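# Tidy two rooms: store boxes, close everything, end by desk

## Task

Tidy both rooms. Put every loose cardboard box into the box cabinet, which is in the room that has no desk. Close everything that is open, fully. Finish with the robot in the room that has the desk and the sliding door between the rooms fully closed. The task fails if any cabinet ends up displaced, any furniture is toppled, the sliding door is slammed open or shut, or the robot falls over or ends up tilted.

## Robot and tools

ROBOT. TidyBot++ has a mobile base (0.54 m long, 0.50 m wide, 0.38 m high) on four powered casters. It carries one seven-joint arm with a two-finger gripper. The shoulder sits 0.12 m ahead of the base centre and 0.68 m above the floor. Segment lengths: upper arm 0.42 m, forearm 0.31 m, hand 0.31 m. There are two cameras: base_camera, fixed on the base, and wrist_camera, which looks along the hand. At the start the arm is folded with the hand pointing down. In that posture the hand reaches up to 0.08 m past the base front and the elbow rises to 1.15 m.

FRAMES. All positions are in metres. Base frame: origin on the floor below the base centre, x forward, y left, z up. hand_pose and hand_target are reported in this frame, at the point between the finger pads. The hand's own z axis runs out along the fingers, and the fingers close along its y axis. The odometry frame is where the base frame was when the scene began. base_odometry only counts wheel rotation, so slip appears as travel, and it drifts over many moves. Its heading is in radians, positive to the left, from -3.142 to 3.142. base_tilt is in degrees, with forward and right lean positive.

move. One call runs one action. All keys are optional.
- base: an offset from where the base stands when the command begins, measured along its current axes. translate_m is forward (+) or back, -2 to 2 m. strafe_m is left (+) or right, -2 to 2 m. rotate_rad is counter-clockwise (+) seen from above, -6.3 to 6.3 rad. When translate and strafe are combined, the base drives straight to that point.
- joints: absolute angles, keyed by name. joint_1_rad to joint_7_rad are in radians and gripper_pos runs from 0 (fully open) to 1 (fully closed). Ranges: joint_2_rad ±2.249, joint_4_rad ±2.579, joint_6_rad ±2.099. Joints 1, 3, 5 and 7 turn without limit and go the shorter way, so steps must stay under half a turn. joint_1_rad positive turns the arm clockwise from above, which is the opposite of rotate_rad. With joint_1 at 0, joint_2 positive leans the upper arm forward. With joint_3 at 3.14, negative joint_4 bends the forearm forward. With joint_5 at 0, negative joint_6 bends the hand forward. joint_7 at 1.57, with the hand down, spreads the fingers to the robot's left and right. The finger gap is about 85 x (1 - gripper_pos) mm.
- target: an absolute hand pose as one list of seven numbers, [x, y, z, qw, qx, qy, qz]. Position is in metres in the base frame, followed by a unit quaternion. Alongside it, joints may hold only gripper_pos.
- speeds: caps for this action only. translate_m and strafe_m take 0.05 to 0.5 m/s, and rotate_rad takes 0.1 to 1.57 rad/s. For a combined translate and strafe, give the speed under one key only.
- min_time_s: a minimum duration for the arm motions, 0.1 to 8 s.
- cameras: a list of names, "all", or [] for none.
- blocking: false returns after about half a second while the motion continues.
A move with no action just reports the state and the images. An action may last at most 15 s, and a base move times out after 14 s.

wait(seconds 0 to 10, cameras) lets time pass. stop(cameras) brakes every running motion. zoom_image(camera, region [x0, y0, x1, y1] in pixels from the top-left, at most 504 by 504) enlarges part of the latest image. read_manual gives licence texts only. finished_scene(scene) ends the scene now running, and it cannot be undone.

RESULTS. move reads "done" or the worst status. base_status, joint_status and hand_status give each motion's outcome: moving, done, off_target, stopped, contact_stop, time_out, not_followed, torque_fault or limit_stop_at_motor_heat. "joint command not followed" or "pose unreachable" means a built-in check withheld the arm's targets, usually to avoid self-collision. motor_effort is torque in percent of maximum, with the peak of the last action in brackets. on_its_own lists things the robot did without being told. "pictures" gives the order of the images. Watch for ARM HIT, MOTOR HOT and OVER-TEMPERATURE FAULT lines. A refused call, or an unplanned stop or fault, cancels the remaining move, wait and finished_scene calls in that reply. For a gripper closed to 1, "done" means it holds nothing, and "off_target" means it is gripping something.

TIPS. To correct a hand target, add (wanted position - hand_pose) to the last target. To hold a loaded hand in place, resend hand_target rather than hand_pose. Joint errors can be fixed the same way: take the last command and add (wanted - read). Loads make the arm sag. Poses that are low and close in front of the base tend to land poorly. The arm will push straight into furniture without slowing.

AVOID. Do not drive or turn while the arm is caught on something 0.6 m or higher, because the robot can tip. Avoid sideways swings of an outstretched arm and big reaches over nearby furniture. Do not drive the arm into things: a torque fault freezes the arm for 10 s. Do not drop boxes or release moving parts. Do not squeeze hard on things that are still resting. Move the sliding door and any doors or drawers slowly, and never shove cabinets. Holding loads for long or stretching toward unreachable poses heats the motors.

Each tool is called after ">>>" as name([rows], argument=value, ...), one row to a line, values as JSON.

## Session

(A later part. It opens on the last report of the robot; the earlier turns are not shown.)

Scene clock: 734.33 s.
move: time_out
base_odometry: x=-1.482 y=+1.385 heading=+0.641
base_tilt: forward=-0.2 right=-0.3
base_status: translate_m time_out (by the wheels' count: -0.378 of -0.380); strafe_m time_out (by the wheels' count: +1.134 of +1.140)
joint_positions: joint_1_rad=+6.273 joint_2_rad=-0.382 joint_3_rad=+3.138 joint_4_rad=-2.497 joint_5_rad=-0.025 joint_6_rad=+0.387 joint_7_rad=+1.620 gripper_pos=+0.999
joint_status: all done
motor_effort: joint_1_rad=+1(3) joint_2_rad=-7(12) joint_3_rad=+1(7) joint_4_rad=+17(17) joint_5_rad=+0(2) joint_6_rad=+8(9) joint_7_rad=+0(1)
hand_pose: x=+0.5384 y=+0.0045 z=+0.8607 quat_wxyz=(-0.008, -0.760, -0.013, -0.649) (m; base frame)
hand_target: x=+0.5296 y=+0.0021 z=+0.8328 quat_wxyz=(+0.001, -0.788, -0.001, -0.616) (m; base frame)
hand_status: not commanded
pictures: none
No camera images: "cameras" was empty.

>>> move()

Scene clock: 735.10 s.
base_odometry: x=-1.482 y=+1.385 heading=+0.641
base_tilt: forward=-0.3 right=-0.2
base_status: translate_m time_out (by the wheels' count: -0.378 of -0.380); strafe_m time_out (by the wheels' count: +1.134 of +1.140)
joint_positions: joint_1_rad=+6.273 joint_2_rad=-0.382 joint_3_rad=+3.138 joint_4_rad=-2.497 joint_5_rad=-0.025 joint_6_rad=+0.387 joint_7_rad=+1.620 gripper_pos=+0.999
joint_status: all done
motor_effort: joint_1_rad=+1(3) joint_2_rad=-6(12) joint_3_rad=+1(7) joint_4_rad=+17(17) joint_5_rad=+0(2) joint_6_rad=+8(9) joint_7_rad=+0(1)
hand_pose: x=+0.5384 y=+0.0045 z=+0.8607 quat_wxyz=(-0.008, -0.760, -0.013, -0.649) (m; base frame)
hand_target: x=+0.5296 y=+0.0021 z=+0.8328 quat_wxyz=(+0.001, -0.788, -0.001, -0.616) (m; base frame)
hand_status: not commanded
pictures: base_camera, wrist_camera
Images, in order (width x height): base_camera 644x364, wrist_camera 644x476.

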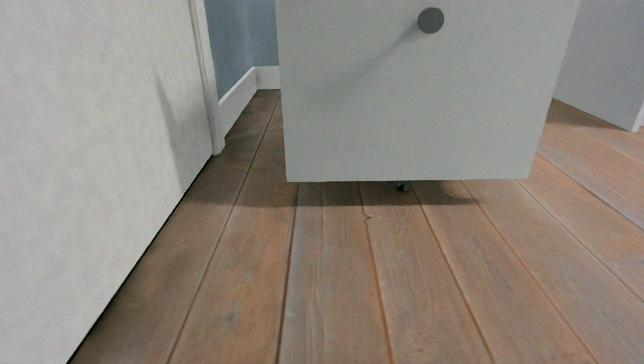

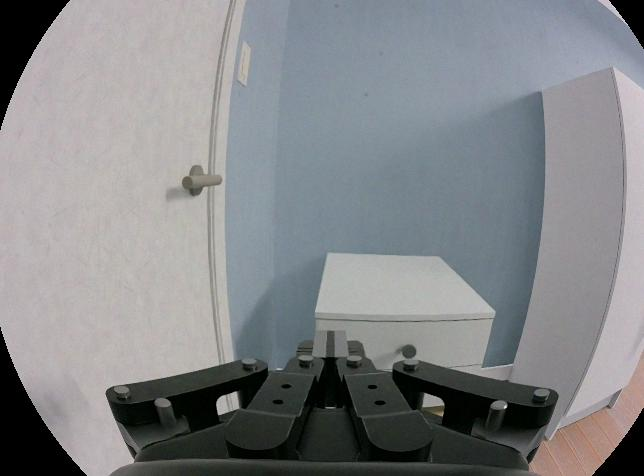

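>>> move(base={"strafe_m": -0.13}, speeds={"strafe_m": 0.2}, cameras=["base_camera"])

>>> move(target=[0.64, 0.0, 0.26, 0.0, 0.9063, 0.0, 0.4226], min_time_s=2.5)

Scene clock: 738.43 s.
move: done
base_odometry: x=-1.404 y=+1.280 heading=+0.641
base_tilt: forward=-0.2 right=-0.3
base_status: done
joint_positions: joint_1_rad=+6.273 joint_2_rad=-0.383 joint_3_rad=+3.139 joint_4_rad=-2.497 joint_5_rad=-0.025 joint_6_rad=+0.386 joint_7_rad=+1.620 gripper_pos=+0.999
joint_status: not commanded
motor_effort: joint_1_rad=+1(2) joint_2_rad=-5(8) joint_3_rad=+1(3) joint_4_rad=+16(17) joint_5_rad=+0(1) joint_6_rad=+8(9) joint_7_rad=-1(1)
hand_pose: x=+0.5383 y=+0.0041 z=+0.8606 quat_wxyz=(-0.008, -0.760, -0.012, -0.649) (m; base frame)
hand_target: x=+0.5296 y=+0.0021 z=+0.8328 quat_wxyz=(+0.001, -0.788, -0.001, -0.616) (m; base frame)
hand_status: not commanded
pictures: base_camera
Images, in order (width x height): base_camera 644x364.

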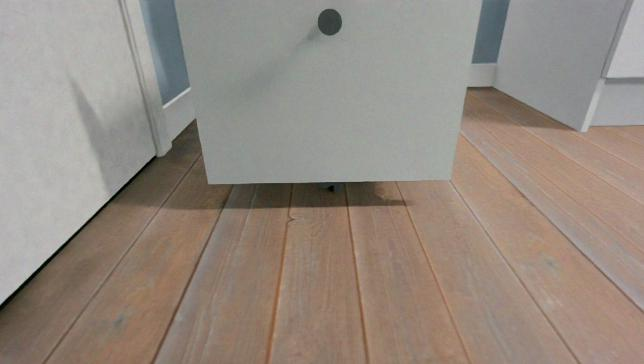

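Scene clock: 741.70 s.
move: done
base_odometry: x=-1.404 y=+1.280 heading=+0.641
base_tilt: forward=-0.2 right=-0.3
base_status: not commanded
joint_positions: joint_1_rad=+6.273 joint_2_rad=+1.393 joint_3_rad=+3.139 joint_4_rad=-2.173 joint_5_rad=-0.025 joint_6_rad=+1.221 joint_7_rad=+1.617 gripper_pos=+0.999
joint_status: not commanded
motor_effort: joint_1_rad=+1(1) joint_2_rad=-31(33) joint_3_rad=+0(1) joint_4_rad=-2(17) joint_5_rad=+0(1) joint_6_rad=+6(8) joint_7_rad=-1(1)
hand_pose: x=+0.6262 y=+0.0006 z=+0.2522 quat_wxyz=(-0.015, -0.921, -0.017, -0.388) (m; base frame)
hand_target: x=+0.6400 y=+0.0000 z=+0.2600 quat_wxyz=(+0.000, -0.906, +0.000, -0.423) (m; base frame)
hand_status: done (0.016 m and 5.1 deg from the pose sent, 0.609 m and 31.0 deg at the start)
pictures: base_camera, wrist_camera
Images, in order (width x height): base_camera 644x364, wrist_camera 644x476.

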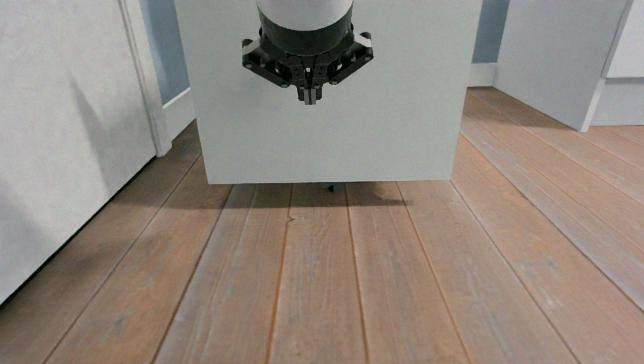

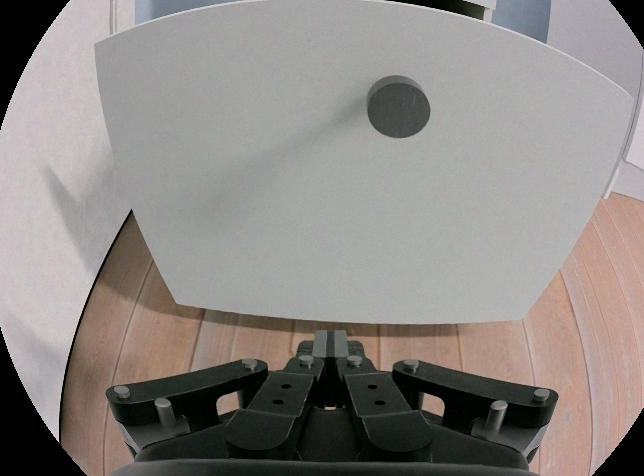

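>>> move(base={"translate_m": 0.4}, speeds={"translate_m": 0.12})

Scene clock: 746.97 s.
move: done
base_odometry: x=-1.083 y=+1.519 heading=+0.641
base_tilt: forward=-0.2 right=-0.3
base_status: done
joint_positions: joint_1_rad=+6.273 joint_2_rad=+1.411 joint_3_rad=+3.147 joint_4_rad=-2.164 joint_5_rad=-0.025 joint_6_rad=+1.232 joint_7_rad=+1.616 gripper_pos=+0.999
joint_status: not commanded
motor_effort: joint_1_rad=+1(1) joint_2_rad=-31(35) joint_3_rad=+0(1) joint_4_rad=-2(8) joint_5_rad=+0(2) joint_6_rad=+6(11) joint_7_rad=+0(1)
hand_pose: x=+0.6255 y=-0.0032 z=+0.2464 quat_wxyz=(-0.018, -0.921, -0.018, -0.389) (m; base frame)
hand_target: x=+0.6400 y=+0.0000 z=+0.2600 quat_wxyz=(+0.000, -0.906, +0.000, -0.423) (m; base frame)
hand_status: not commanded
pictures: base_camera, wrist_camera
Images, in order (width x height): base_camera 644x364, wrist_camera 644x476.

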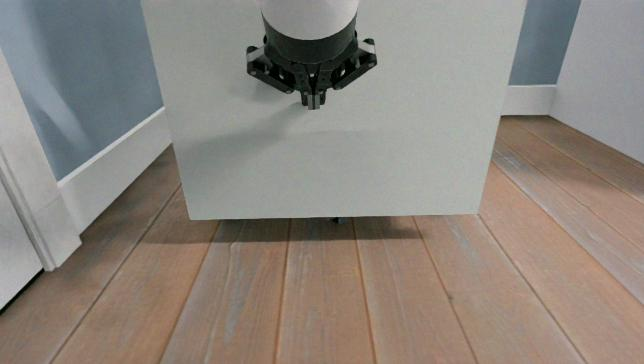

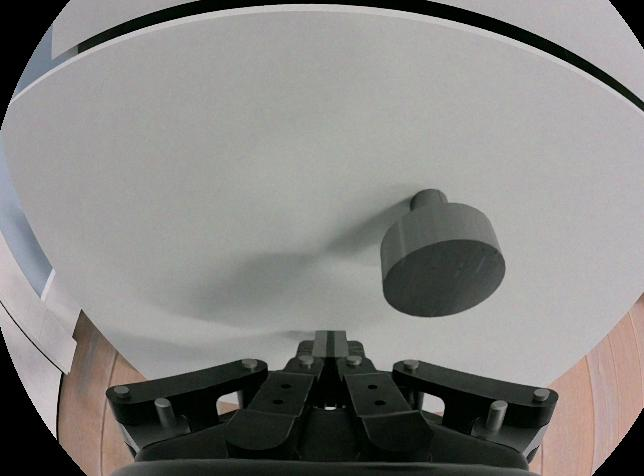

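>>> move(base={"translate_m": 0.05}, speeds={"translate_m": 0.08})

Scene clock: 748.73 s.
move: done
base_odometry: x=-1.043 y=+1.549 heading=+0.640
base_tilt: forward=-0.2 right=-0.2
base_status: done
joint_positions: joint_1_rad=+6.273 joint_2_rad=+1.412 joint_3_rad=+3.147 joint_4_rad=-2.167 joint_5_rad=-0.025 joint_6_rad=+1.235 joint_7_rad=+1.616 gripper_pos=+0.999
joint_status: not commanded
motor_effort: joint_1_rad=+1(2) joint_2_rad=-30(35) joint_3_rad=+0(1) joint_4_rad=-2(4) joint_5_rad=+0(1) joint_6_rad=+5(9) joint_7_rad=+0(1)
hand_pose: x=+0.6243 y=-0.0034 z=+0.2464 quat_wxyz=(-0.019, -0.921, -0.018, -0.388) (m; base frame)
hand_target: x=+0.6400 y=+0.0000 z=+0.2600 quat_wxyz=(+0.000, -0.906, +0.000, -0.423) (m; base frame)
hand_status: not commanded
pictures: base_camera, wrist_camera
Images, in order (width x height): base_camera 644x364, wrist_camera 644x476.

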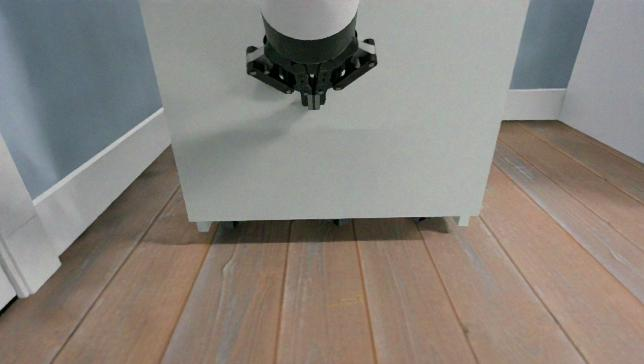

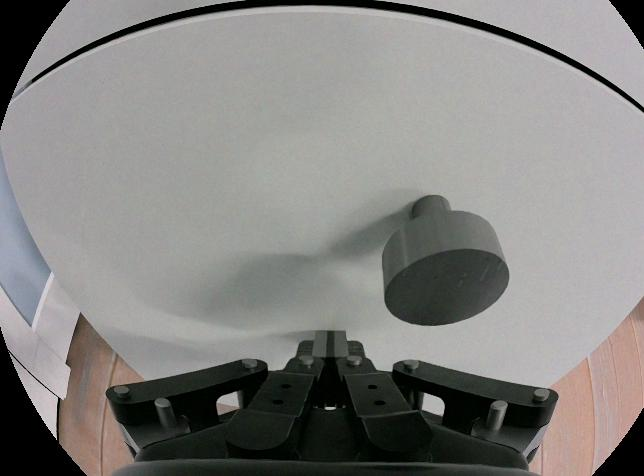

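>>> move(base={"translate_m": 0.02}, speeds={"translate_m": 0.05}, cameras=["wrist_camera"])

>>> move(base={"translate_m": 0.02}, speeds={"translate_m": 0.05})

Scene clock: 750.53 s.
move: done
base_odometry: x=-1.027 y=+1.561 heading=+0.640
base_tilt: forward=-0.2 right=-0.2
base_status: done
joint_positions: joint_1_rad=+6.273 joint_2_rad=+1.412 joint_3_rad=+3.147 joint_4_rad=-2.179 joint_5_rad=-0.025 joint_6_rad=+1.236 joint_7_rad=+1.616 gripper_pos=+0.999
joint_status: not commanded
motor_effort: joint_1_rad=+1(2) joint_2_rad=-33(35) joint_3_rad=+0(1) joint_4_rad=-1(4) joint_5_rad=+0(2) joint_6_rad=+7(9) joint_7_rad=+0(1)
hand_pose: x=+0.6183 y=-0.0036 z=+0.2451 quat_wxyz=(-0.019, -0.923, -0.018, -0.383) (m; base frame)
hand_target: x=+0.6400 y=+0.0000 z=+0.2600 quat_wxyz=(+0.000, -0.906, +0.000, -0.423) (m; base frame)
hand_status: not commanded
pictures: wrist_camera
Images, in order (width x height): wrist_camera 644x476.

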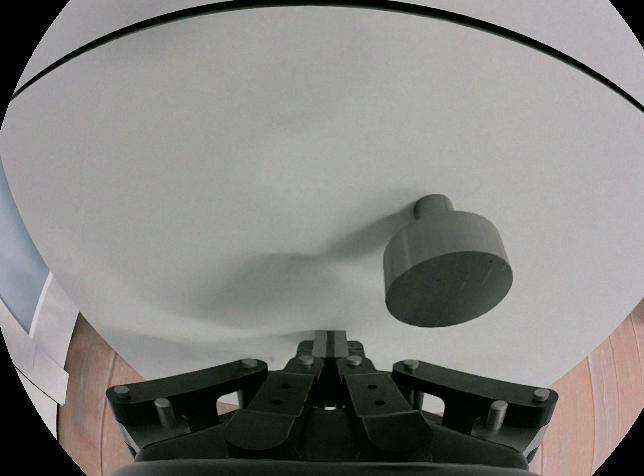

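Scene clock: 751.43 s.
move: done
base_odometry: x=-1.010 y=+1.573 heading=+0.640
base_tilt: forward=-0.3 right=-0.2
base_status: done
joint_positions: joint_1_rad=+6.273 joint_2_rad=+1.417 joint_3_rad=+3.147 joint_4_rad=-2.213 joint_5_rad=-0.025 joint_6_rad=+1.236 joint_7_rad=+1.616 gripper_pos=+0.999
joint_status: not commanded
motor_effort: joint_1_rad=+0(2) joint_2_rad=-35(36) joint_3_rad=+0(1) joint_4_rad=+5(7) joint_5_rad=+1(1) joint_6_rad=+10(11) joint_7_rad=+0(1)
hand_pose: x=+0.5989 y=-0.0038 z=+0.2401 quat_wxyz=(-0.018, -0.931, -0.019, -0.365) (m; base frame)
hand_target: x=+0.6400 y=+0.0000 z=+0.2600 quat_wxyz=(+0.000, -0.906, +0.000, -0.423) (m; base frame)
hand_status: not commanded
pictures: base_camera, wrist_camera
Images, in order (width x height): base_camera 644x364, wrist_camera 644x476.

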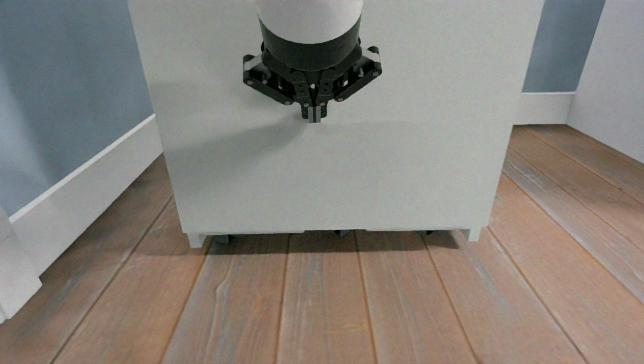

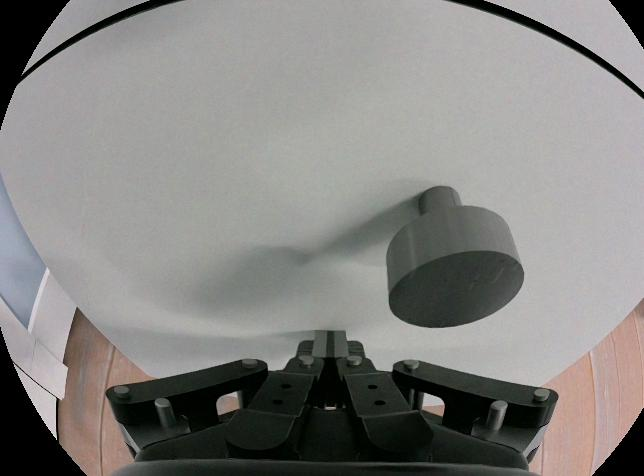

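>>> move(base={"translate_m": -0.28}, speeds={"translate_m": 0.3}, cameras=[])

>>> move(joints={"joint_1_rad": 6.283, "joint_2_rad": -0.391, "joint_3_rad": 3.14, "joint_4_rad": -2.506, "joint_5_rad": 0.0, "joint_6_rad": 0.1, "joint_7_rad": 1.57, "gripper_pos": 0.0}, min_time_s=2.5)

Scene clock: 755.87 s.
move: done
base_odometry: x=-1.235 y=+1.405 heading=+0.640
base_tilt: forward=-0.2 right=-0.2
base_status: done
joint_positions: joint_1_rad=+6.273 joint_2_rad=+1.417 joint_3_rad=+3.147 joint_4_rad=-2.158 joint_5_rad=-0.023 joint_6_rad=+1.251 joint_7_rad=+1.616 gripper_pos=+0.999
joint_status: not commanded
motor_effort: joint_1_rad=+1(6) joint_2_rad=-31(36) joint_3_rad=+0(2) joint_4_rad=-2(5) joint_5_rad=+0(1) joint_6_rad=+6(9) joint_7_rad=+0(1)
hand_pose: x=+0.6294 y=-0.0034 z=+0.2477 quat_wxyz=(-0.019, -0.918, -0.018, -0.397) (m; base frame)
hand_target: x=+0.6400 y=+0.0000 z=+0.2600 quat_wxyz=(+0.000, -0.906, +0.000, -0.423) (m; base frame)
hand_status: not commanded
pictures: none
No camera images: "cameras" was empty.

Scene clock: 758.87 s.
move: done
base_odometry: x=-1.235 y=+1.405 heading=+0.640
base_tilt: forward=-0.3 right=-0.2
base_status: not commanded
joint_positions: joint_1_rad=+6.273 joint_2_rad=-0.371 joint_3_rad=+3.147 joint_4_rad=-2.493 joint_5_rad=-0.023 joint_6_rad=+0.193 joint_7_rad=+1.616 gripper_pos=+0.000
joint_status: all done
motor_effort: joint_1_rad=+1(2) joint_2_rad=-6(35) joint_3_rad=+1(2) joint_4_rad=+16(17) joint_5_rad=+1(1) joint_6_rad=+8(8) joint_7_rad=+0(2)
hand_pose: x=+0.5260 y=+0.0016 z=+0.8006 quat_wxyz=(-0.006, -0.821, -0.009, -0.570) (m; base frame)
hand_target: x=+0.5087 y=+0.0020 z=+0.7743 quat_wxyz=(+0.000, -0.845, -0.001, -0.534) (m; base frame)
hand_status: not commanded
pictures: base_camera, wrist_camera
Images, in order (width x height): base_camera 644x364, wrist_camera 644x476.

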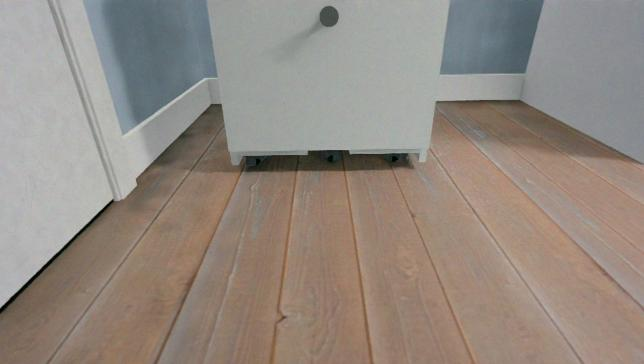

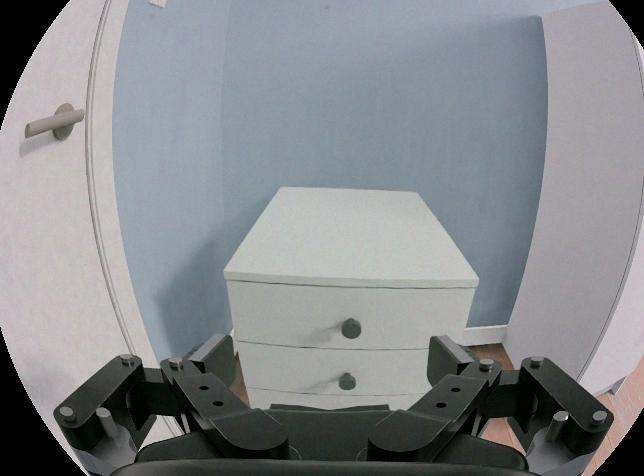

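>>> move(base={"strafe_m": -1.2, "translate_m": 0.15}, joints={"joint_6_rad": -0.8}, cameras=[])

>>> move(base={"rotate_rad": 3.13}, speeds={"rotate_rad": 1.2})

Scene clock: 763.73 s.
move: done
base_odometry: x=-0.398 y=+0.532 heading=+0.640
base_tilt: forward=-0.3 right=-0.2
base_status: done
joint_positions: joint_1_rad=+6.273 joint_2_rad=-0.374 joint_3_rad=+3.145 joint_4_rad=-2.505 joint_5_rad=-0.023 joint_6_rad=-0.722 joint_7_rad=+1.616 gripper_pos=+0.000
joint_status: all done
motor_effort: joint_1_rad=+1(2) joint_2_rad=-2(6) joint_3_rad=+1(3) joint_4_rad=+13(16) joint_5_rad=+0(1) joint_6_rad=+2(7) joint_7_rad=+0(1)
hand_pose: x=+0.3205 y=+0.0076 z=+0.6082 quat_wxyz=(+0.007, -0.989, -0.018, -0.144) (m; base frame)
hand_target: x=+0.2975 y=+0.0016 z=+0.6047 quat_wxyz=(+0.000, -0.994, +0.000, -0.113) (m; base frame)
hand_status: not commanded
pictures: none
No camera images: "cameras" was empty.

Scene clock: 767.40 s.
move: done
base_odometry: x=-0.398 y=+0.532 heading=-2.514
base_tilt: forward=-0.3 right=-0.2
base_status: done
joint_positions: joint_1_rad=+6.273 joint_2_rad=-0.374 joint_3_rad=+3.145 joint_4_rad=-2.505 joint_5_rad=-0.023 joint_6_rad=-0.722 joint_7_rad=+1.616 gripper_pos=+0.000
joint_status: not commanded
motor_effort: joint_1_rad=+1(1) joint_2_rad=-2(5) joint_3_rad=+1(2) joint_4_rad=+14(14) joint_5_rad=+0(1) joint_6_rad=+2(2) joint_7_rad=+0(1)
hand_pose: x=+0.3204 y=+0.0076 z=+0.6083 quat_wxyz=(+0.007, -0.989, -0.018, -0.144) (m; base frame)
hand_target: x=+0.2975 y=+0.0016 z=+0.6047 quat_wxyz=(+0.000, -0.994, +0.000, -0.113) (m; base frame)
hand_status: not commanded
pictures: base_camera, wrist_camera
Images, in order (width x height): base_camera 644x364, wrist_camera 644x476.

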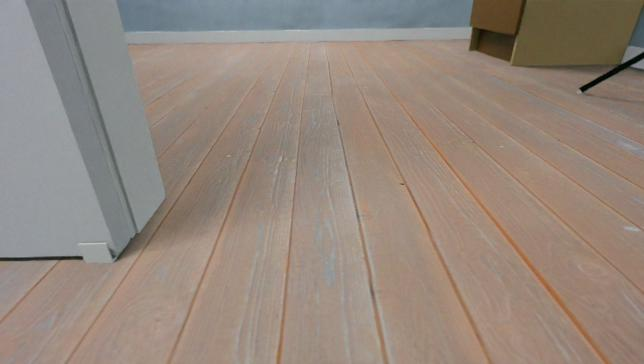

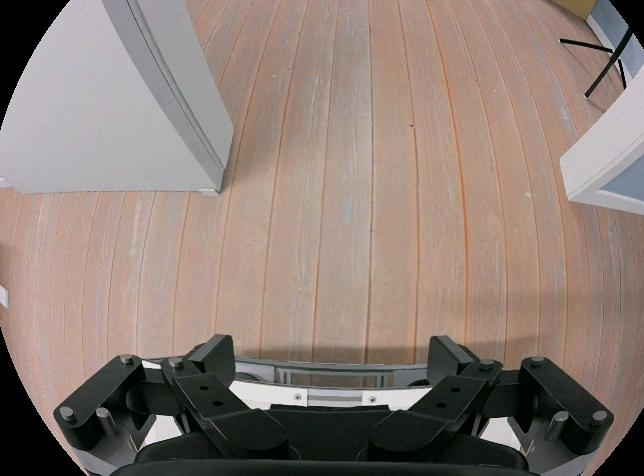

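>>> move(base={"translate_m": -0.25, "strafe_m": 0.38}, speeds={"translate_m": 0.3}, cameras=[])

>>> move(target=[0.55, 0.0, 1.22, 0.0, 0.6756, 0.0, 0.7373], min_time_s=3)

Scene clock: 771.73 s.
move: done
base_odometry: x=+0.028 y=+0.371 heading=-2.514
base_tilt: forward=-0.2 right=-0.2
base_status: done
joint_positions: joint_1_rad=+6.273 joint_2_rad=-0.376 joint_3_rad=+3.145 joint_4_rad=-2.505 joint_5_rad=-0.023 joint_6_rad=-0.725 joint_7_rad=+1.616 gripper_pos=+0.000
joint_status: not commanded
motor_effort: joint_1_rad=+1(1) joint_2_rad=-2(5) joint_3_rad=+1(2) joint_4_rad=+13(14) joint_5_rad=+0(1) joint_6_rad=+2(3) joint_7_rad=+0(1)
hand_pose: x=+0.3197 y=+0.0076 z=+0.6084 quat_wxyz=(+0.007, -0.989, -0.018, -0.144) (m; base frame)
hand_target: x=+0.2975 y=+0.0016 z=+0.6047 quat_wxyz=(+0.000, -0.994, +0.000, -0.113) (m; base frame)
hand_status: not commanded
pictures: none
No camera images: "cameras" was empty.

Scene clock: 775.07 s.
move: done
base_odometry: x=+0.028 y=+0.371 heading=-2.514
base_tilt: forward=-0.3 right=-0.3
base_status: not commanded
joint_positions: joint_1_rad=+6.273 joint_2_rad=-0.390 joint_3_rad=+3.145 joint_4_rad=-1.595 joint_5_rad=-0.023 joint_6_rad=-0.413 joint_7_rad=+1.616 gripper_pos=+0.000
joint_status: not commanded
motor_effort: joint_1_rad=+1(1) joint_2_rad=-7(8) joint_3_rad=+1(1) joint_4_rad=+18(19) joint_5_rad=+0(1) joint_6_rad=+7(8) joint_7_rad=+0(1)
hand_pose: x=+0.5634 y=+0.0067 z=+1.1689 quat_wxyz=(-0.002, -0.723, -0.014, -0.690) (m; base frame)
hand_target: x=+0.5500 y=+0.0000 z=+1.2200 quat_wxyz=(+0.000, -0.676, +0.000, -0.737) (m; base frame)
hand_status: done (0.053 m and 7.8 deg from the pose sent, 0.654 m and 78.5 deg at the start)
pictures: base_camera, wrist_camera
Images, in order (width x height): base_camera 644x364, wrist_camera 644x476.

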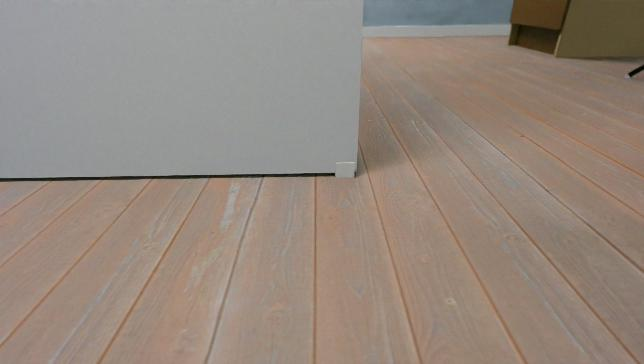

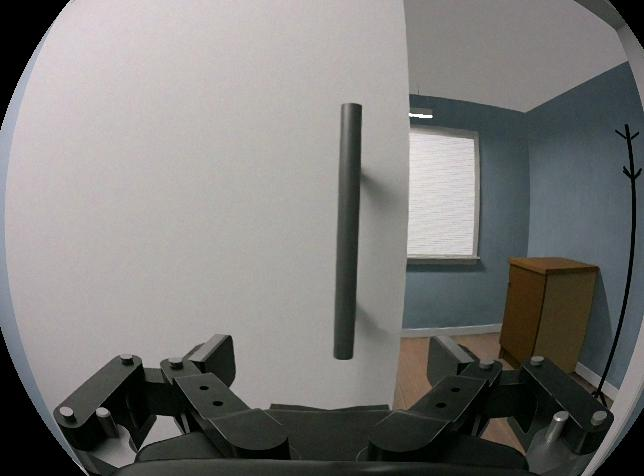

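>>> move(base={"translate_m": 0.03, "strafe_m": -0.035, "rotate_rad": 0.03}, speeds={"translate_m": 0.1}, cameras=[])

>>> move(target=[0.67, 0.0, 1.24, 0.0, 0.6756, 0.0, 0.7373], min_time_s=2)

Scene clock: 777.13 s.
move: done
base_odometry: x=-0.017 y=+0.382 heading=-2.483
base_tilt: forward=-0.2 right=-0.2
base_status: done
joint_positions: joint_1_rad=+6.273 joint_2_rad=-0.395 joint_3_rad=+3.146 joint_4_rad=-1.595 joint_5_rad=-0.023 joint_6_rad=-0.412 joint_7_rad=+1.616 gripper_pos=+0.000
joint_status: not commanded
motor_effort: joint_1_rad=+1(2) joint_2_rad=-6(8) joint_3_rad=+1(3) joint_4_rad=+18(18) joint_5_rad=+0(1) joint_6_rad=+8(8) joint_7_rad=-1(1)
hand_pose: x=+0.5613 y=+0.0062 z=+1.1710 quat_wxyz=(-0.002, -0.722, -0.013, -0.692) (m; base frame)
hand_target: x=+0.5500 y=+0.0000 z=+1.2200 quat_wxyz=(+0.000, -0.676, +0.000, -0.737) (m; base frame)
hand_status: not commanded
pictures: none
No camera images: "cameras" was empty.

Scene clock: 779.47 s.
move: done
base_odometry: x=-0.017 y=+0.382 heading=-2.483
base_tilt: forward=-0.2 right=-0.2
base_status: not commanded
joint_positions: joint_1_rad=+6.273 joint_2_rad=-0.145 joint_3_rad=+3.147 joint_4_rad=-1.355 joint_5_rad=-0.023 joint_6_rad=-0.374 joint_7_rad=+1.616 gripper_pos=+0.000
joint_status: not commanded
motor_effort: joint_1_rad=+1(1) joint_2_rad=-14(16) joint_3_rad=+1(1) joint_4_rad=+18(18) joint_5_rad=+0(1) joint_6_rad=+8(9) joint_7_rad=+0(1)
hand_pose: x=+0.6639 y=+0.0061 z=+1.2046 quat_wxyz=(-0.003, -0.712, -0.013, -0.702) (m; base frame)
hand_target: x=+0.6700 y=+0.0000 z=+1.2400 quat_wxyz=(+0.000, -0.676, +0.000, -0.737) (m; base frame)
hand_status: done (0.036 m and 6.0 deg from the pose sent, 0.129 m and 7.6 deg at the start)
pictures: base_camera, wrist_camera
Images, in order (width x height): base_camera 644x364, wrist_camera 644x476.

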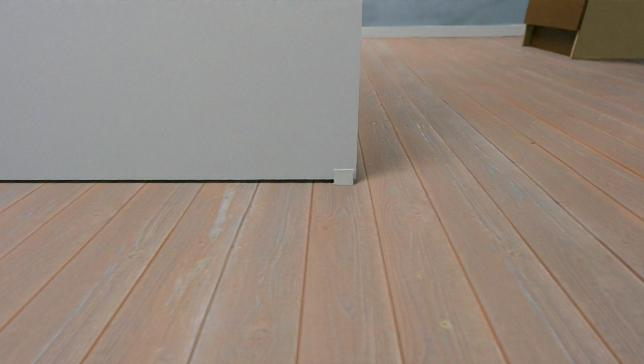

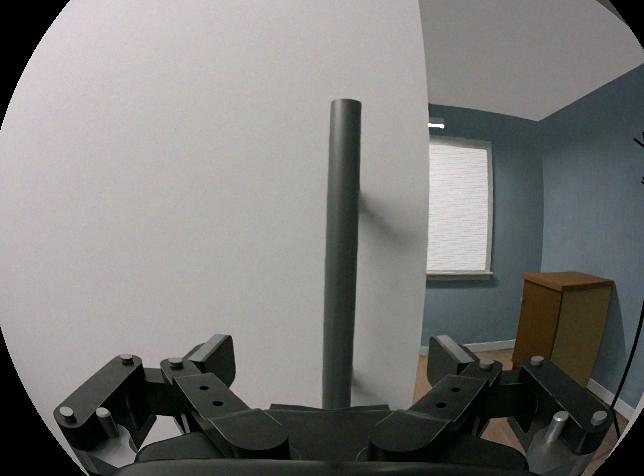

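>>> move(target=[0.76, -0.007, 1.24, 0.0, 0.6756, 0.0, 0.7373], joints={"gripper_pos": 0.3}, min_time_s=2, cameras=["wrist_camera"])

>>> move(target=[0.798, -0.007, 1.24, 0.0, 0.6756, 0.0, 0.7373], min_time_s=1.5, cameras=["wrist_camera"])

Scene clock: 783.67 s.
move: done
base_odometry: x=-0.017 y=+0.382 heading=-2.483
base_tilt: forward=-0.2 right=-0.2
base_status: not commanded
joint_positions: joint_1_rad=+6.289 joint_2_rad=+0.064 joint_3_rad=+3.147 joint_4_rad=-1.148 joint_5_rad=-0.048 joint_6_rad=-0.370 joint_7_rad=+1.616 gripper_pos=+0.300
joint_status: all done
motor_effort: joint_1_rad=+1(1) joint_2_rad=-22(22) joint_3_rad=+1(1) joint_4_rad=+18(18) joint_5_rad=+0(1) joint_6_rad=+8(8) joint_7_rad=-1(1)
hand_pose: x=+0.7516 y=+0.0001 z=+1.2088 quat_wxyz=(+0.002, -0.711, -0.003, -0.703) (m; base frame)
hand_target: x=+0.7600 y=-0.0070 z=+1.2400 quat_wxyz=(+0.000, -0.676, +0.000, -0.737) (m; base frame)
hand_status: done (0.033 m and 5.6 deg from the pose sent, 0.103 m and 6.0 deg at the start)
pictures: wrist_camera
Images, in order (width x height): wrist_camera 644x476.

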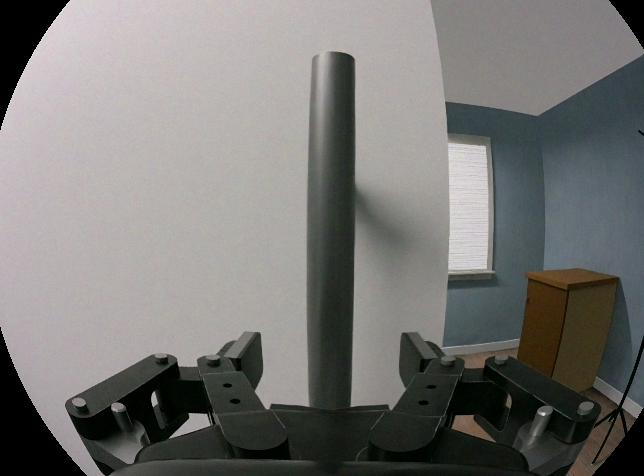

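Scene clock: 785.47 s.
move: done
base_odometry: x=-0.017 y=+0.382 heading=-2.483
base_tilt: forward=-0.2 right=-0.2
base_status: not commanded
joint_positions: joint_1_rad=+6.295 joint_2_rad=+0.157 joint_3_rad=+3.146 joint_4_rad=-1.033 joint_5_rad=-0.048 joint_6_rad=-0.370 joint_7_rad=+1.616 gripper_pos=+0.300
joint_status: not commanded
motor_effort: joint_1_rad=+1(1) joint_2_rad=-25(26) joint_3_rad=+1(1) joint_4_rad=+17(18) joint_5_rad=+0(1) joint_6_rad=+8(9) joint_7_rad=+0(1)
hand_pose: x=+0.7877 y=-0.0034 z=+1.2182 quat_wxyz=(+0.000, -0.703, -0.001, -0.711) (m; base frame)
hand_target: x=+0.7980 y=-0.0070 z=+1.2400 quat_wxyz=(+0.000, -0.676, +0.000, -0.737) (m; base frame)
hand_status: done (0.024 m and 4.3 deg from the pose sent, 0.056 m and 5.6 deg at the start)
pictures: wrist_camera
Images, in order (width x height): wrist_camera 644x476.

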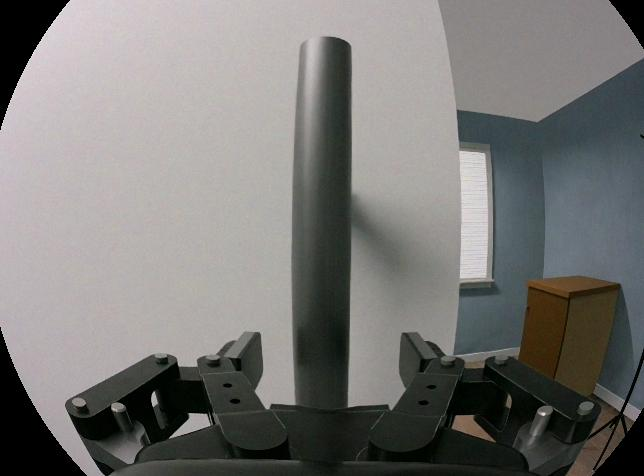

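>>> move(target=[0.817, -0.002, 1.24, 0.0, 0.6756, 0.0, 0.7373], min_time_s=1.5, cameras=["wrist_camera"])

>>> move(joints={"gripper_pos": 0.66}, cameras=["wrist_camera"])

Scene clock: 788.30 s.
move: done
base_odometry: x=-0.017 y=+0.382 heading=-2.483
base_tilt: forward=-0.2 right=-0.2
base_status: not commanded
joint_positions: joint_1_rad=+6.294 joint_2_rad=+0.204 joint_3_rad=+3.146 joint_4_rad=-0.968 joint_5_rad=-0.048 joint_6_rad=-0.370 joint_7_rad=+1.616 gripper_pos=+0.300
joint_status: not commanded
motor_effort: joint_1_rad=+1(2) joint_2_rad=-26(27) joint_3_rad=+1(1) joint_4_rad=+18(18) joint_5_rad=+0(0) joint_6_rad=+8(8) joint_7_rad=+0(1)
hand_pose: x=+0.8054 y=-0.0034 z=+1.2247 quat_wxyz=(+0.000, -0.697, -0.001, -0.717) (m; base frame)
hand_target: x=+0.8170 y=-0.0020 z=+1.2400 quat_wxyz=(+0.000, -0.676, +0.000, -0.737) (m; base frame)
hand_status: done (0.019 m and 3.3 deg from the pose sent, 0.037 m and 4.3 deg at the start)
pictures: wrist_camera
Images, in order (width x height): wrist_camera 644x476.

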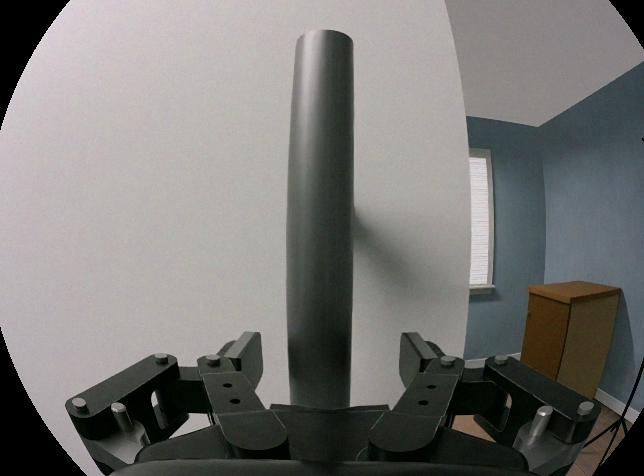

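Scene clock: 789.03 s.
move: done
base_odometry: x=-0.017 y=+0.382 heading=-2.483
base_tilt: forward=-0.2 right=-0.2
base_status: not commanded
joint_positions: joint_1_rad=+6.292 joint_2_rad=+0.205 joint_3_rad=+3.146 joint_4_rad=-0.968 joint_5_rad=-0.048 joint_6_rad=-0.370 joint_7_rad=+1.616 gripper_pos=+0.660
joint_status: all done
motor_effort: joint_1_rad=+1(3) joint_2_rad=-26(27) joint_3_rad=+1(2) joint_4_rad=+18(18) joint_5_rad=+0(1) joint_6_rad=+8(8) joint_7_rad=+0(1)
hand_pose: x=+0.8055 y=-0.0017 z=+1.2246 quat_wxyz=(+0.001, -0.697, -0.002, -0.717) (m; base frame)
hand_target: x=+0.8170 y=-0.0020 z=+1.2400 quat_wxyz=(+0.000, -0.676, +0.000, -0.737) (m; base frame)
hand_status: not commanded
pictures: wrist_camera
Images, in order (width x height): wrist_camera 644x476.

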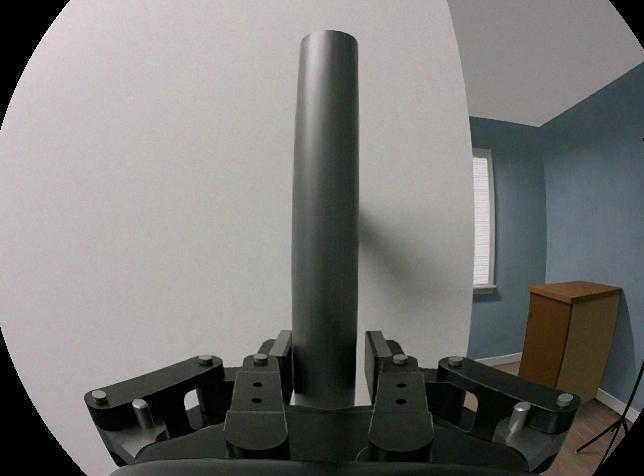

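>>> move(base={"strafe_m": -0.45}, speeds={"strafe_m": 0.12})

Scene clock: 795.00 s.
move: done
base_odometry: x=-0.292 y=+0.738 heading=-2.483
base_tilt: forward=-0.2 right=-0.2
base_status: done
joint_positions: joint_1_rad=+6.238 joint_2_rad=+0.220 joint_3_rad=+3.115 joint_4_rad=-0.956 joint_5_rad=-0.048 joint_6_rad=-0.370 joint_7_rad=+1.616 gripper_pos=+0.660
joint_status: not commanded
motor_effort: joint_1_rad=+6(25) joint_2_rad=-25(30) joint_3_rad=+4(18) joint_4_rad=+17(22) joint_5_rad=+1(7) joint_6_rad=+8(13) joint_7_rad=+0(1)
hand_pose: x=+0.8096 y=+0.0524 z=+1.2217 quat_wxyz=(+0.033, -0.697, -0.029, -0.715) (m; base frame)
hand_target: x=+0.8170 y=-0.0020 z=+1.2400 quat_wxyz=(+0.000, -0.676, +0.000, -0.737) (m; base frame)
hand_status: not commanded
pictures: base_camera, wrist_camera
Images, in order (width x height): base_camera 644x364, wrist_camera 644x476.

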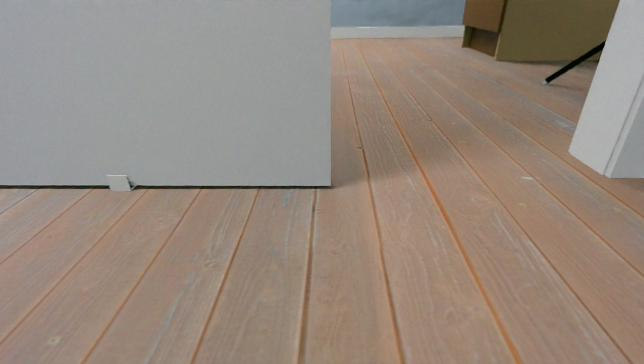

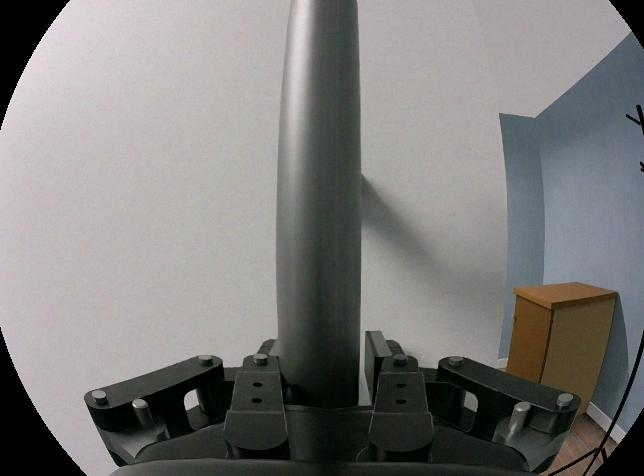

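>>> move(base={"translate_m": -0.025}, speeds={"translate_m": 0.05}, cameras=["wrist_camera"])

>>> move(base={"strafe_m": -0.4, "translate_m": -0.014}, speeds={"strafe_m": 0.12})

Scene clock: 798.30 s.
move: done
base_odometry: x=-0.273 y=+0.753 heading=-2.483
base_tilt: forward=-0.2 right=-0.2
base_status: done
joint_positions: joint_1_rad=+6.243 joint_2_rad=+0.226 joint_3_rad=+3.120 joint_4_rad=-0.955 joint_5_rad=-0.048 joint_6_rad=-0.370 joint_7_rad=+1.616 gripper_pos=+0.660
joint_status: not commanded
motor_effort: joint_1_rad=+8(8) joint_2_rad=-25(31) joint_3_rad=+6(6) joint_4_rad=+18(19) joint_5_rad=+2(2) joint_6_rad=+9(9) joint_7_rad=+0(1)
hand_pose: x=+0.8133 y=+0.0470 z=+1.2179 quat_wxyz=(+0.030, -0.699, -0.026, -0.714) (m; base frame)
hand_target: x=+0.8170 y=-0.0020 z=+1.2400 quat_wxyz=(+0.000, -0.676, +0.000, -0.737) (m; base frame)
hand_status: not commanded
pictures: wrist_camera
Images, in order (width x height): wrist_camera 644x476.

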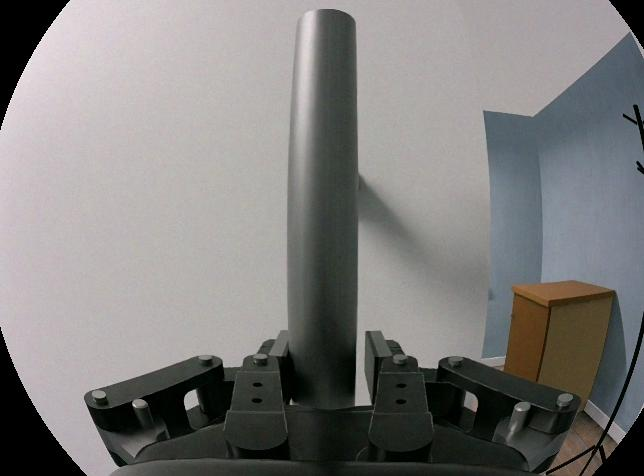

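Scene clock: 802.90 s.
move: done
base_odometry: x=-0.506 y=+1.078 heading=-2.483
base_tilt: forward=-0.2 right=-0.3
base_status: done
joint_positions: joint_1_rad=+6.235 joint_2_rad=+0.232 joint_3_rad=+3.114 joint_4_rad=-0.952 joint_5_rad=-0.048 joint_6_rad=-0.367 joint_7_rad=+1.616 gripper_pos=+0.660
joint_status: not commanded
motor_effort: joint_1_rad=+6(25) joint_2_rad=-27(33) joint_3_rad=+4(18) joint_4_rad=+18(21) joint_5_rad=+1(7) joint_6_rad=+8(12) joint_7_rad=+1(1)
hand_pose: x=+0.8153 y=+0.0555 z=+1.2167 quat_wxyz=(+0.035, -0.699, -0.030, -0.714) (m; base frame)
hand_target: x=+0.8170 y=-0.0020 z=+1.2400 quat_wxyz=(+0.000, -0.676, +0.000, -0.737) (m; base frame)
hand_status: not commanded
pictures: base_camera, wrist_camera
Images, in order (width x height): base_camera 644x364, wrist_camera 644x476.

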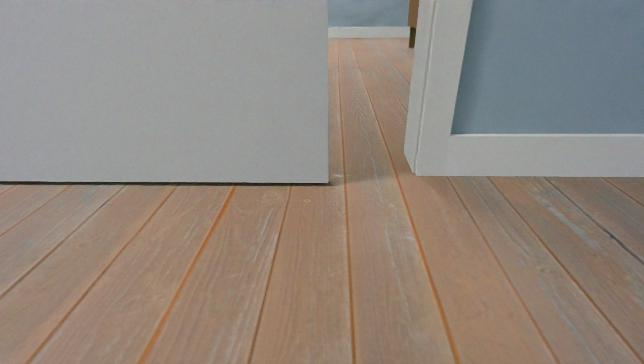

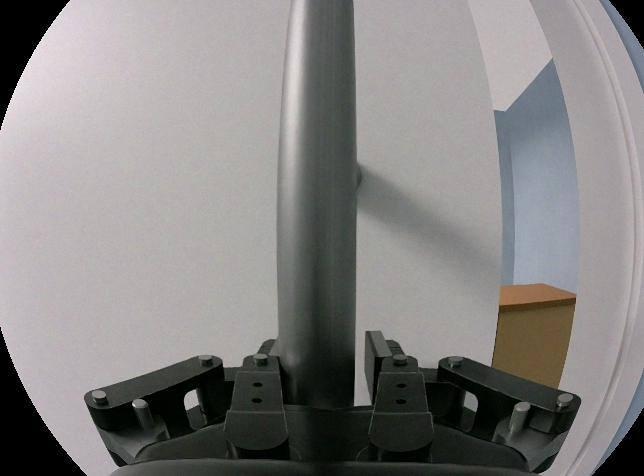

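>>> move(base={"strafe_m": -0.15, "translate_m": -0.03}, speeds={"strafe_m": 0.1})

Scene clock: 807.30 s.
move: done
base_odometry: x=-0.575 y=+1.215 heading=-2.483
base_tilt: forward=-0.2 right=-0.2
base_status: done
joint_positions: joint_1_rad=+6.237 joint_2_rad=+0.238 joint_3_rad=+3.114 joint_4_rad=-0.951 joint_5_rad=-0.048 joint_6_rad=-0.365 joint_7_rad=+1.616 gripper_pos=+0.660
joint_status: not commanded
motor_effort: joint_1_rad=+6(23) joint_2_rad=-25(35) joint_3_rad=+4(17) joint_4_rad=+17(21) joint_5_rad=+1(6) joint_6_rad=+8(12) joint_7_rad=+0(1)
hand_pose: x=+0.8186 y=+0.0545 z=+1.2131 quat_wxyz=(+0.034, -0.701, -0.030, -0.712) (m; base frame)
hand_target: x=+0.8170 y=-0.0020 z=+1.2400 quat_wxyz=(+0.000, -0.676, +0.000, -0.737) (m; base frame)
hand_status: not commanded
pictures: base_camera, wrist_camera
Images, in order (width x height): base_camera 644x364, wrist_camera 644x476.

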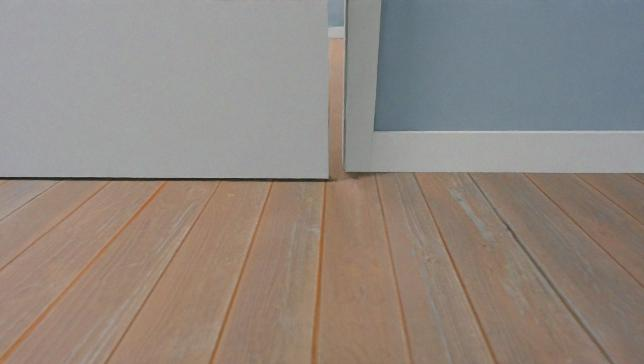

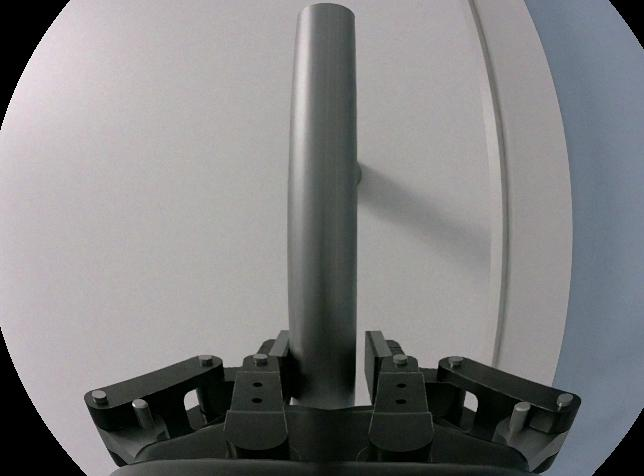

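>>> move(base={"strafe_m": -0.06, "translate_m": -0.005}, speeds={"strafe_m": 0.06})

>>> move(base={"strafe_m": -0.03, "translate_m": -0.002}, speeds={"strafe_m": 0.05})

Scene clock: 809.97 s.
move: done
base_odometry: x=-0.607 y=+1.266 heading=-2.483
base_tilt: forward=-0.2 right=-0.2
base_status: done
joint_positions: joint_1_rad=+6.214 joint_2_rad=+0.238 joint_3_rad=+3.098 joint_4_rad=-0.952 joint_5_rad=-0.048 joint_6_rad=-0.365 joint_7_rad=+1.616 gripper_pos=+0.660
joint_status: not commanded
motor_effort: joint_1_rad=+9(20) joint_2_rad=-26(33) joint_3_rad=+7(14) joint_4_rad=+19(21) joint_5_rad=+2(5) joint_6_rad=+10(12) joint_7_rad=+0(1)
hand_pose: x=+0.8162 y=+0.0795 z=+1.2127 quat_wxyz=(+0.049, -0.700, -0.042, -0.711) (m; base frame)
hand_target: x=+0.8170 y=-0.0020 z=+1.2400 quat_wxyz=(+0.000, -0.676, +0.000, -0.737) (m; base frame)
hand_status: not commanded
pictures: base_camera, wrist_camera
Images, in order (width x height): base_camera 644x364, wrist_camera 644x476.

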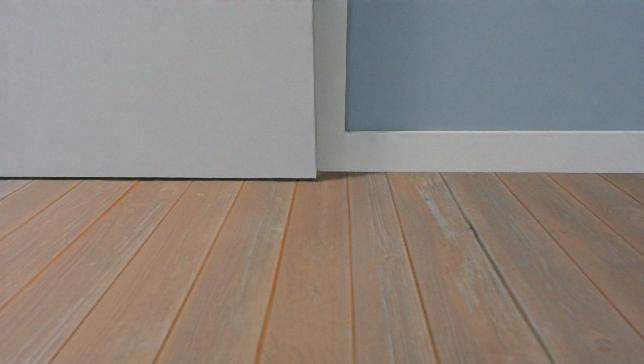

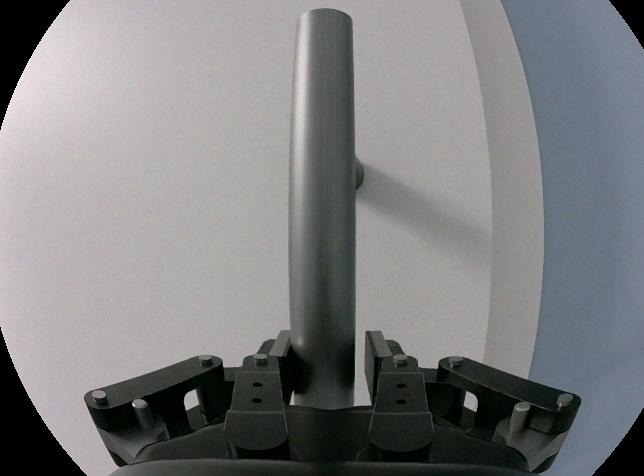

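Scene clock: 811.23 s.
move: done
base_odometry: x=-0.624 y=+1.291 heading=-2.483
base_tilt: forward=-0.2 right=-0.3
base_status: done
joint_positions: joint_1_rad=+6.206 joint_2_rad=+0.239 joint_3_rad=+3.092 joint_4_rad=-0.953 joint_5_rad=-0.048 joint_6_rad=-0.364 joint_7_rad=+1.616 gripper_pos=+0.660
joint_status: not commanded
motor_effort: joint_1_rad=+11(20) joint_2_rad=-25(33) joint_3_rad=+8(14) joint_4_rad=+19(21) joint_5_rad=+3(5) joint_6_rad=+11(12) joint_7_rad=+0(1)
hand_pose: x=+0.8154 y=+0.0884 z=+1.2124 quat_wxyz=(+0.055, -0.700, -0.046, -0.711) (m; base frame)
hand_target: x=+0.8170 y=-0.0020 z=+1.2400 quat_wxyz=(+0.000, -0.676, +0.000, -0.737) (m; base frame)
hand_status: not commanded
pictures: base_camera, wrist_camera
Images, in order (width x height): base_camera 644x364, wrist_camera 644x476.

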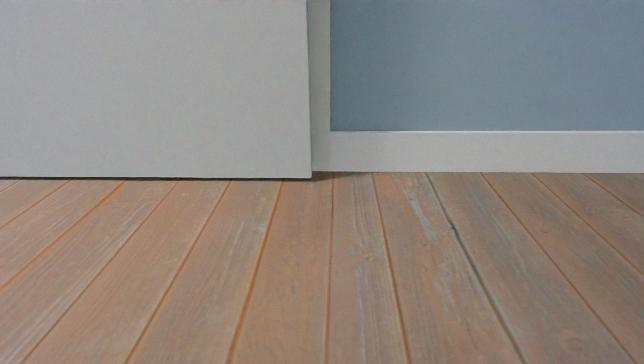

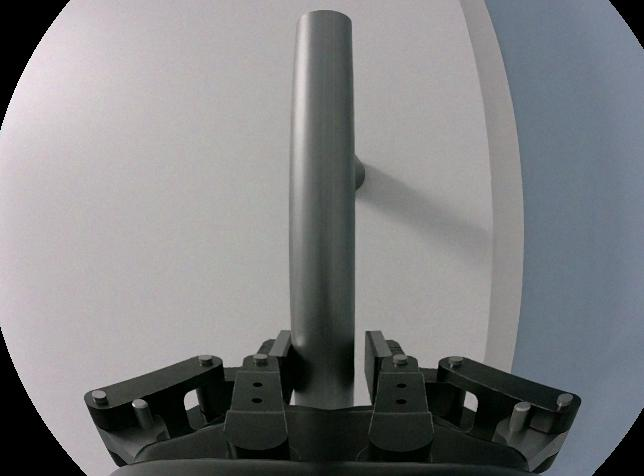

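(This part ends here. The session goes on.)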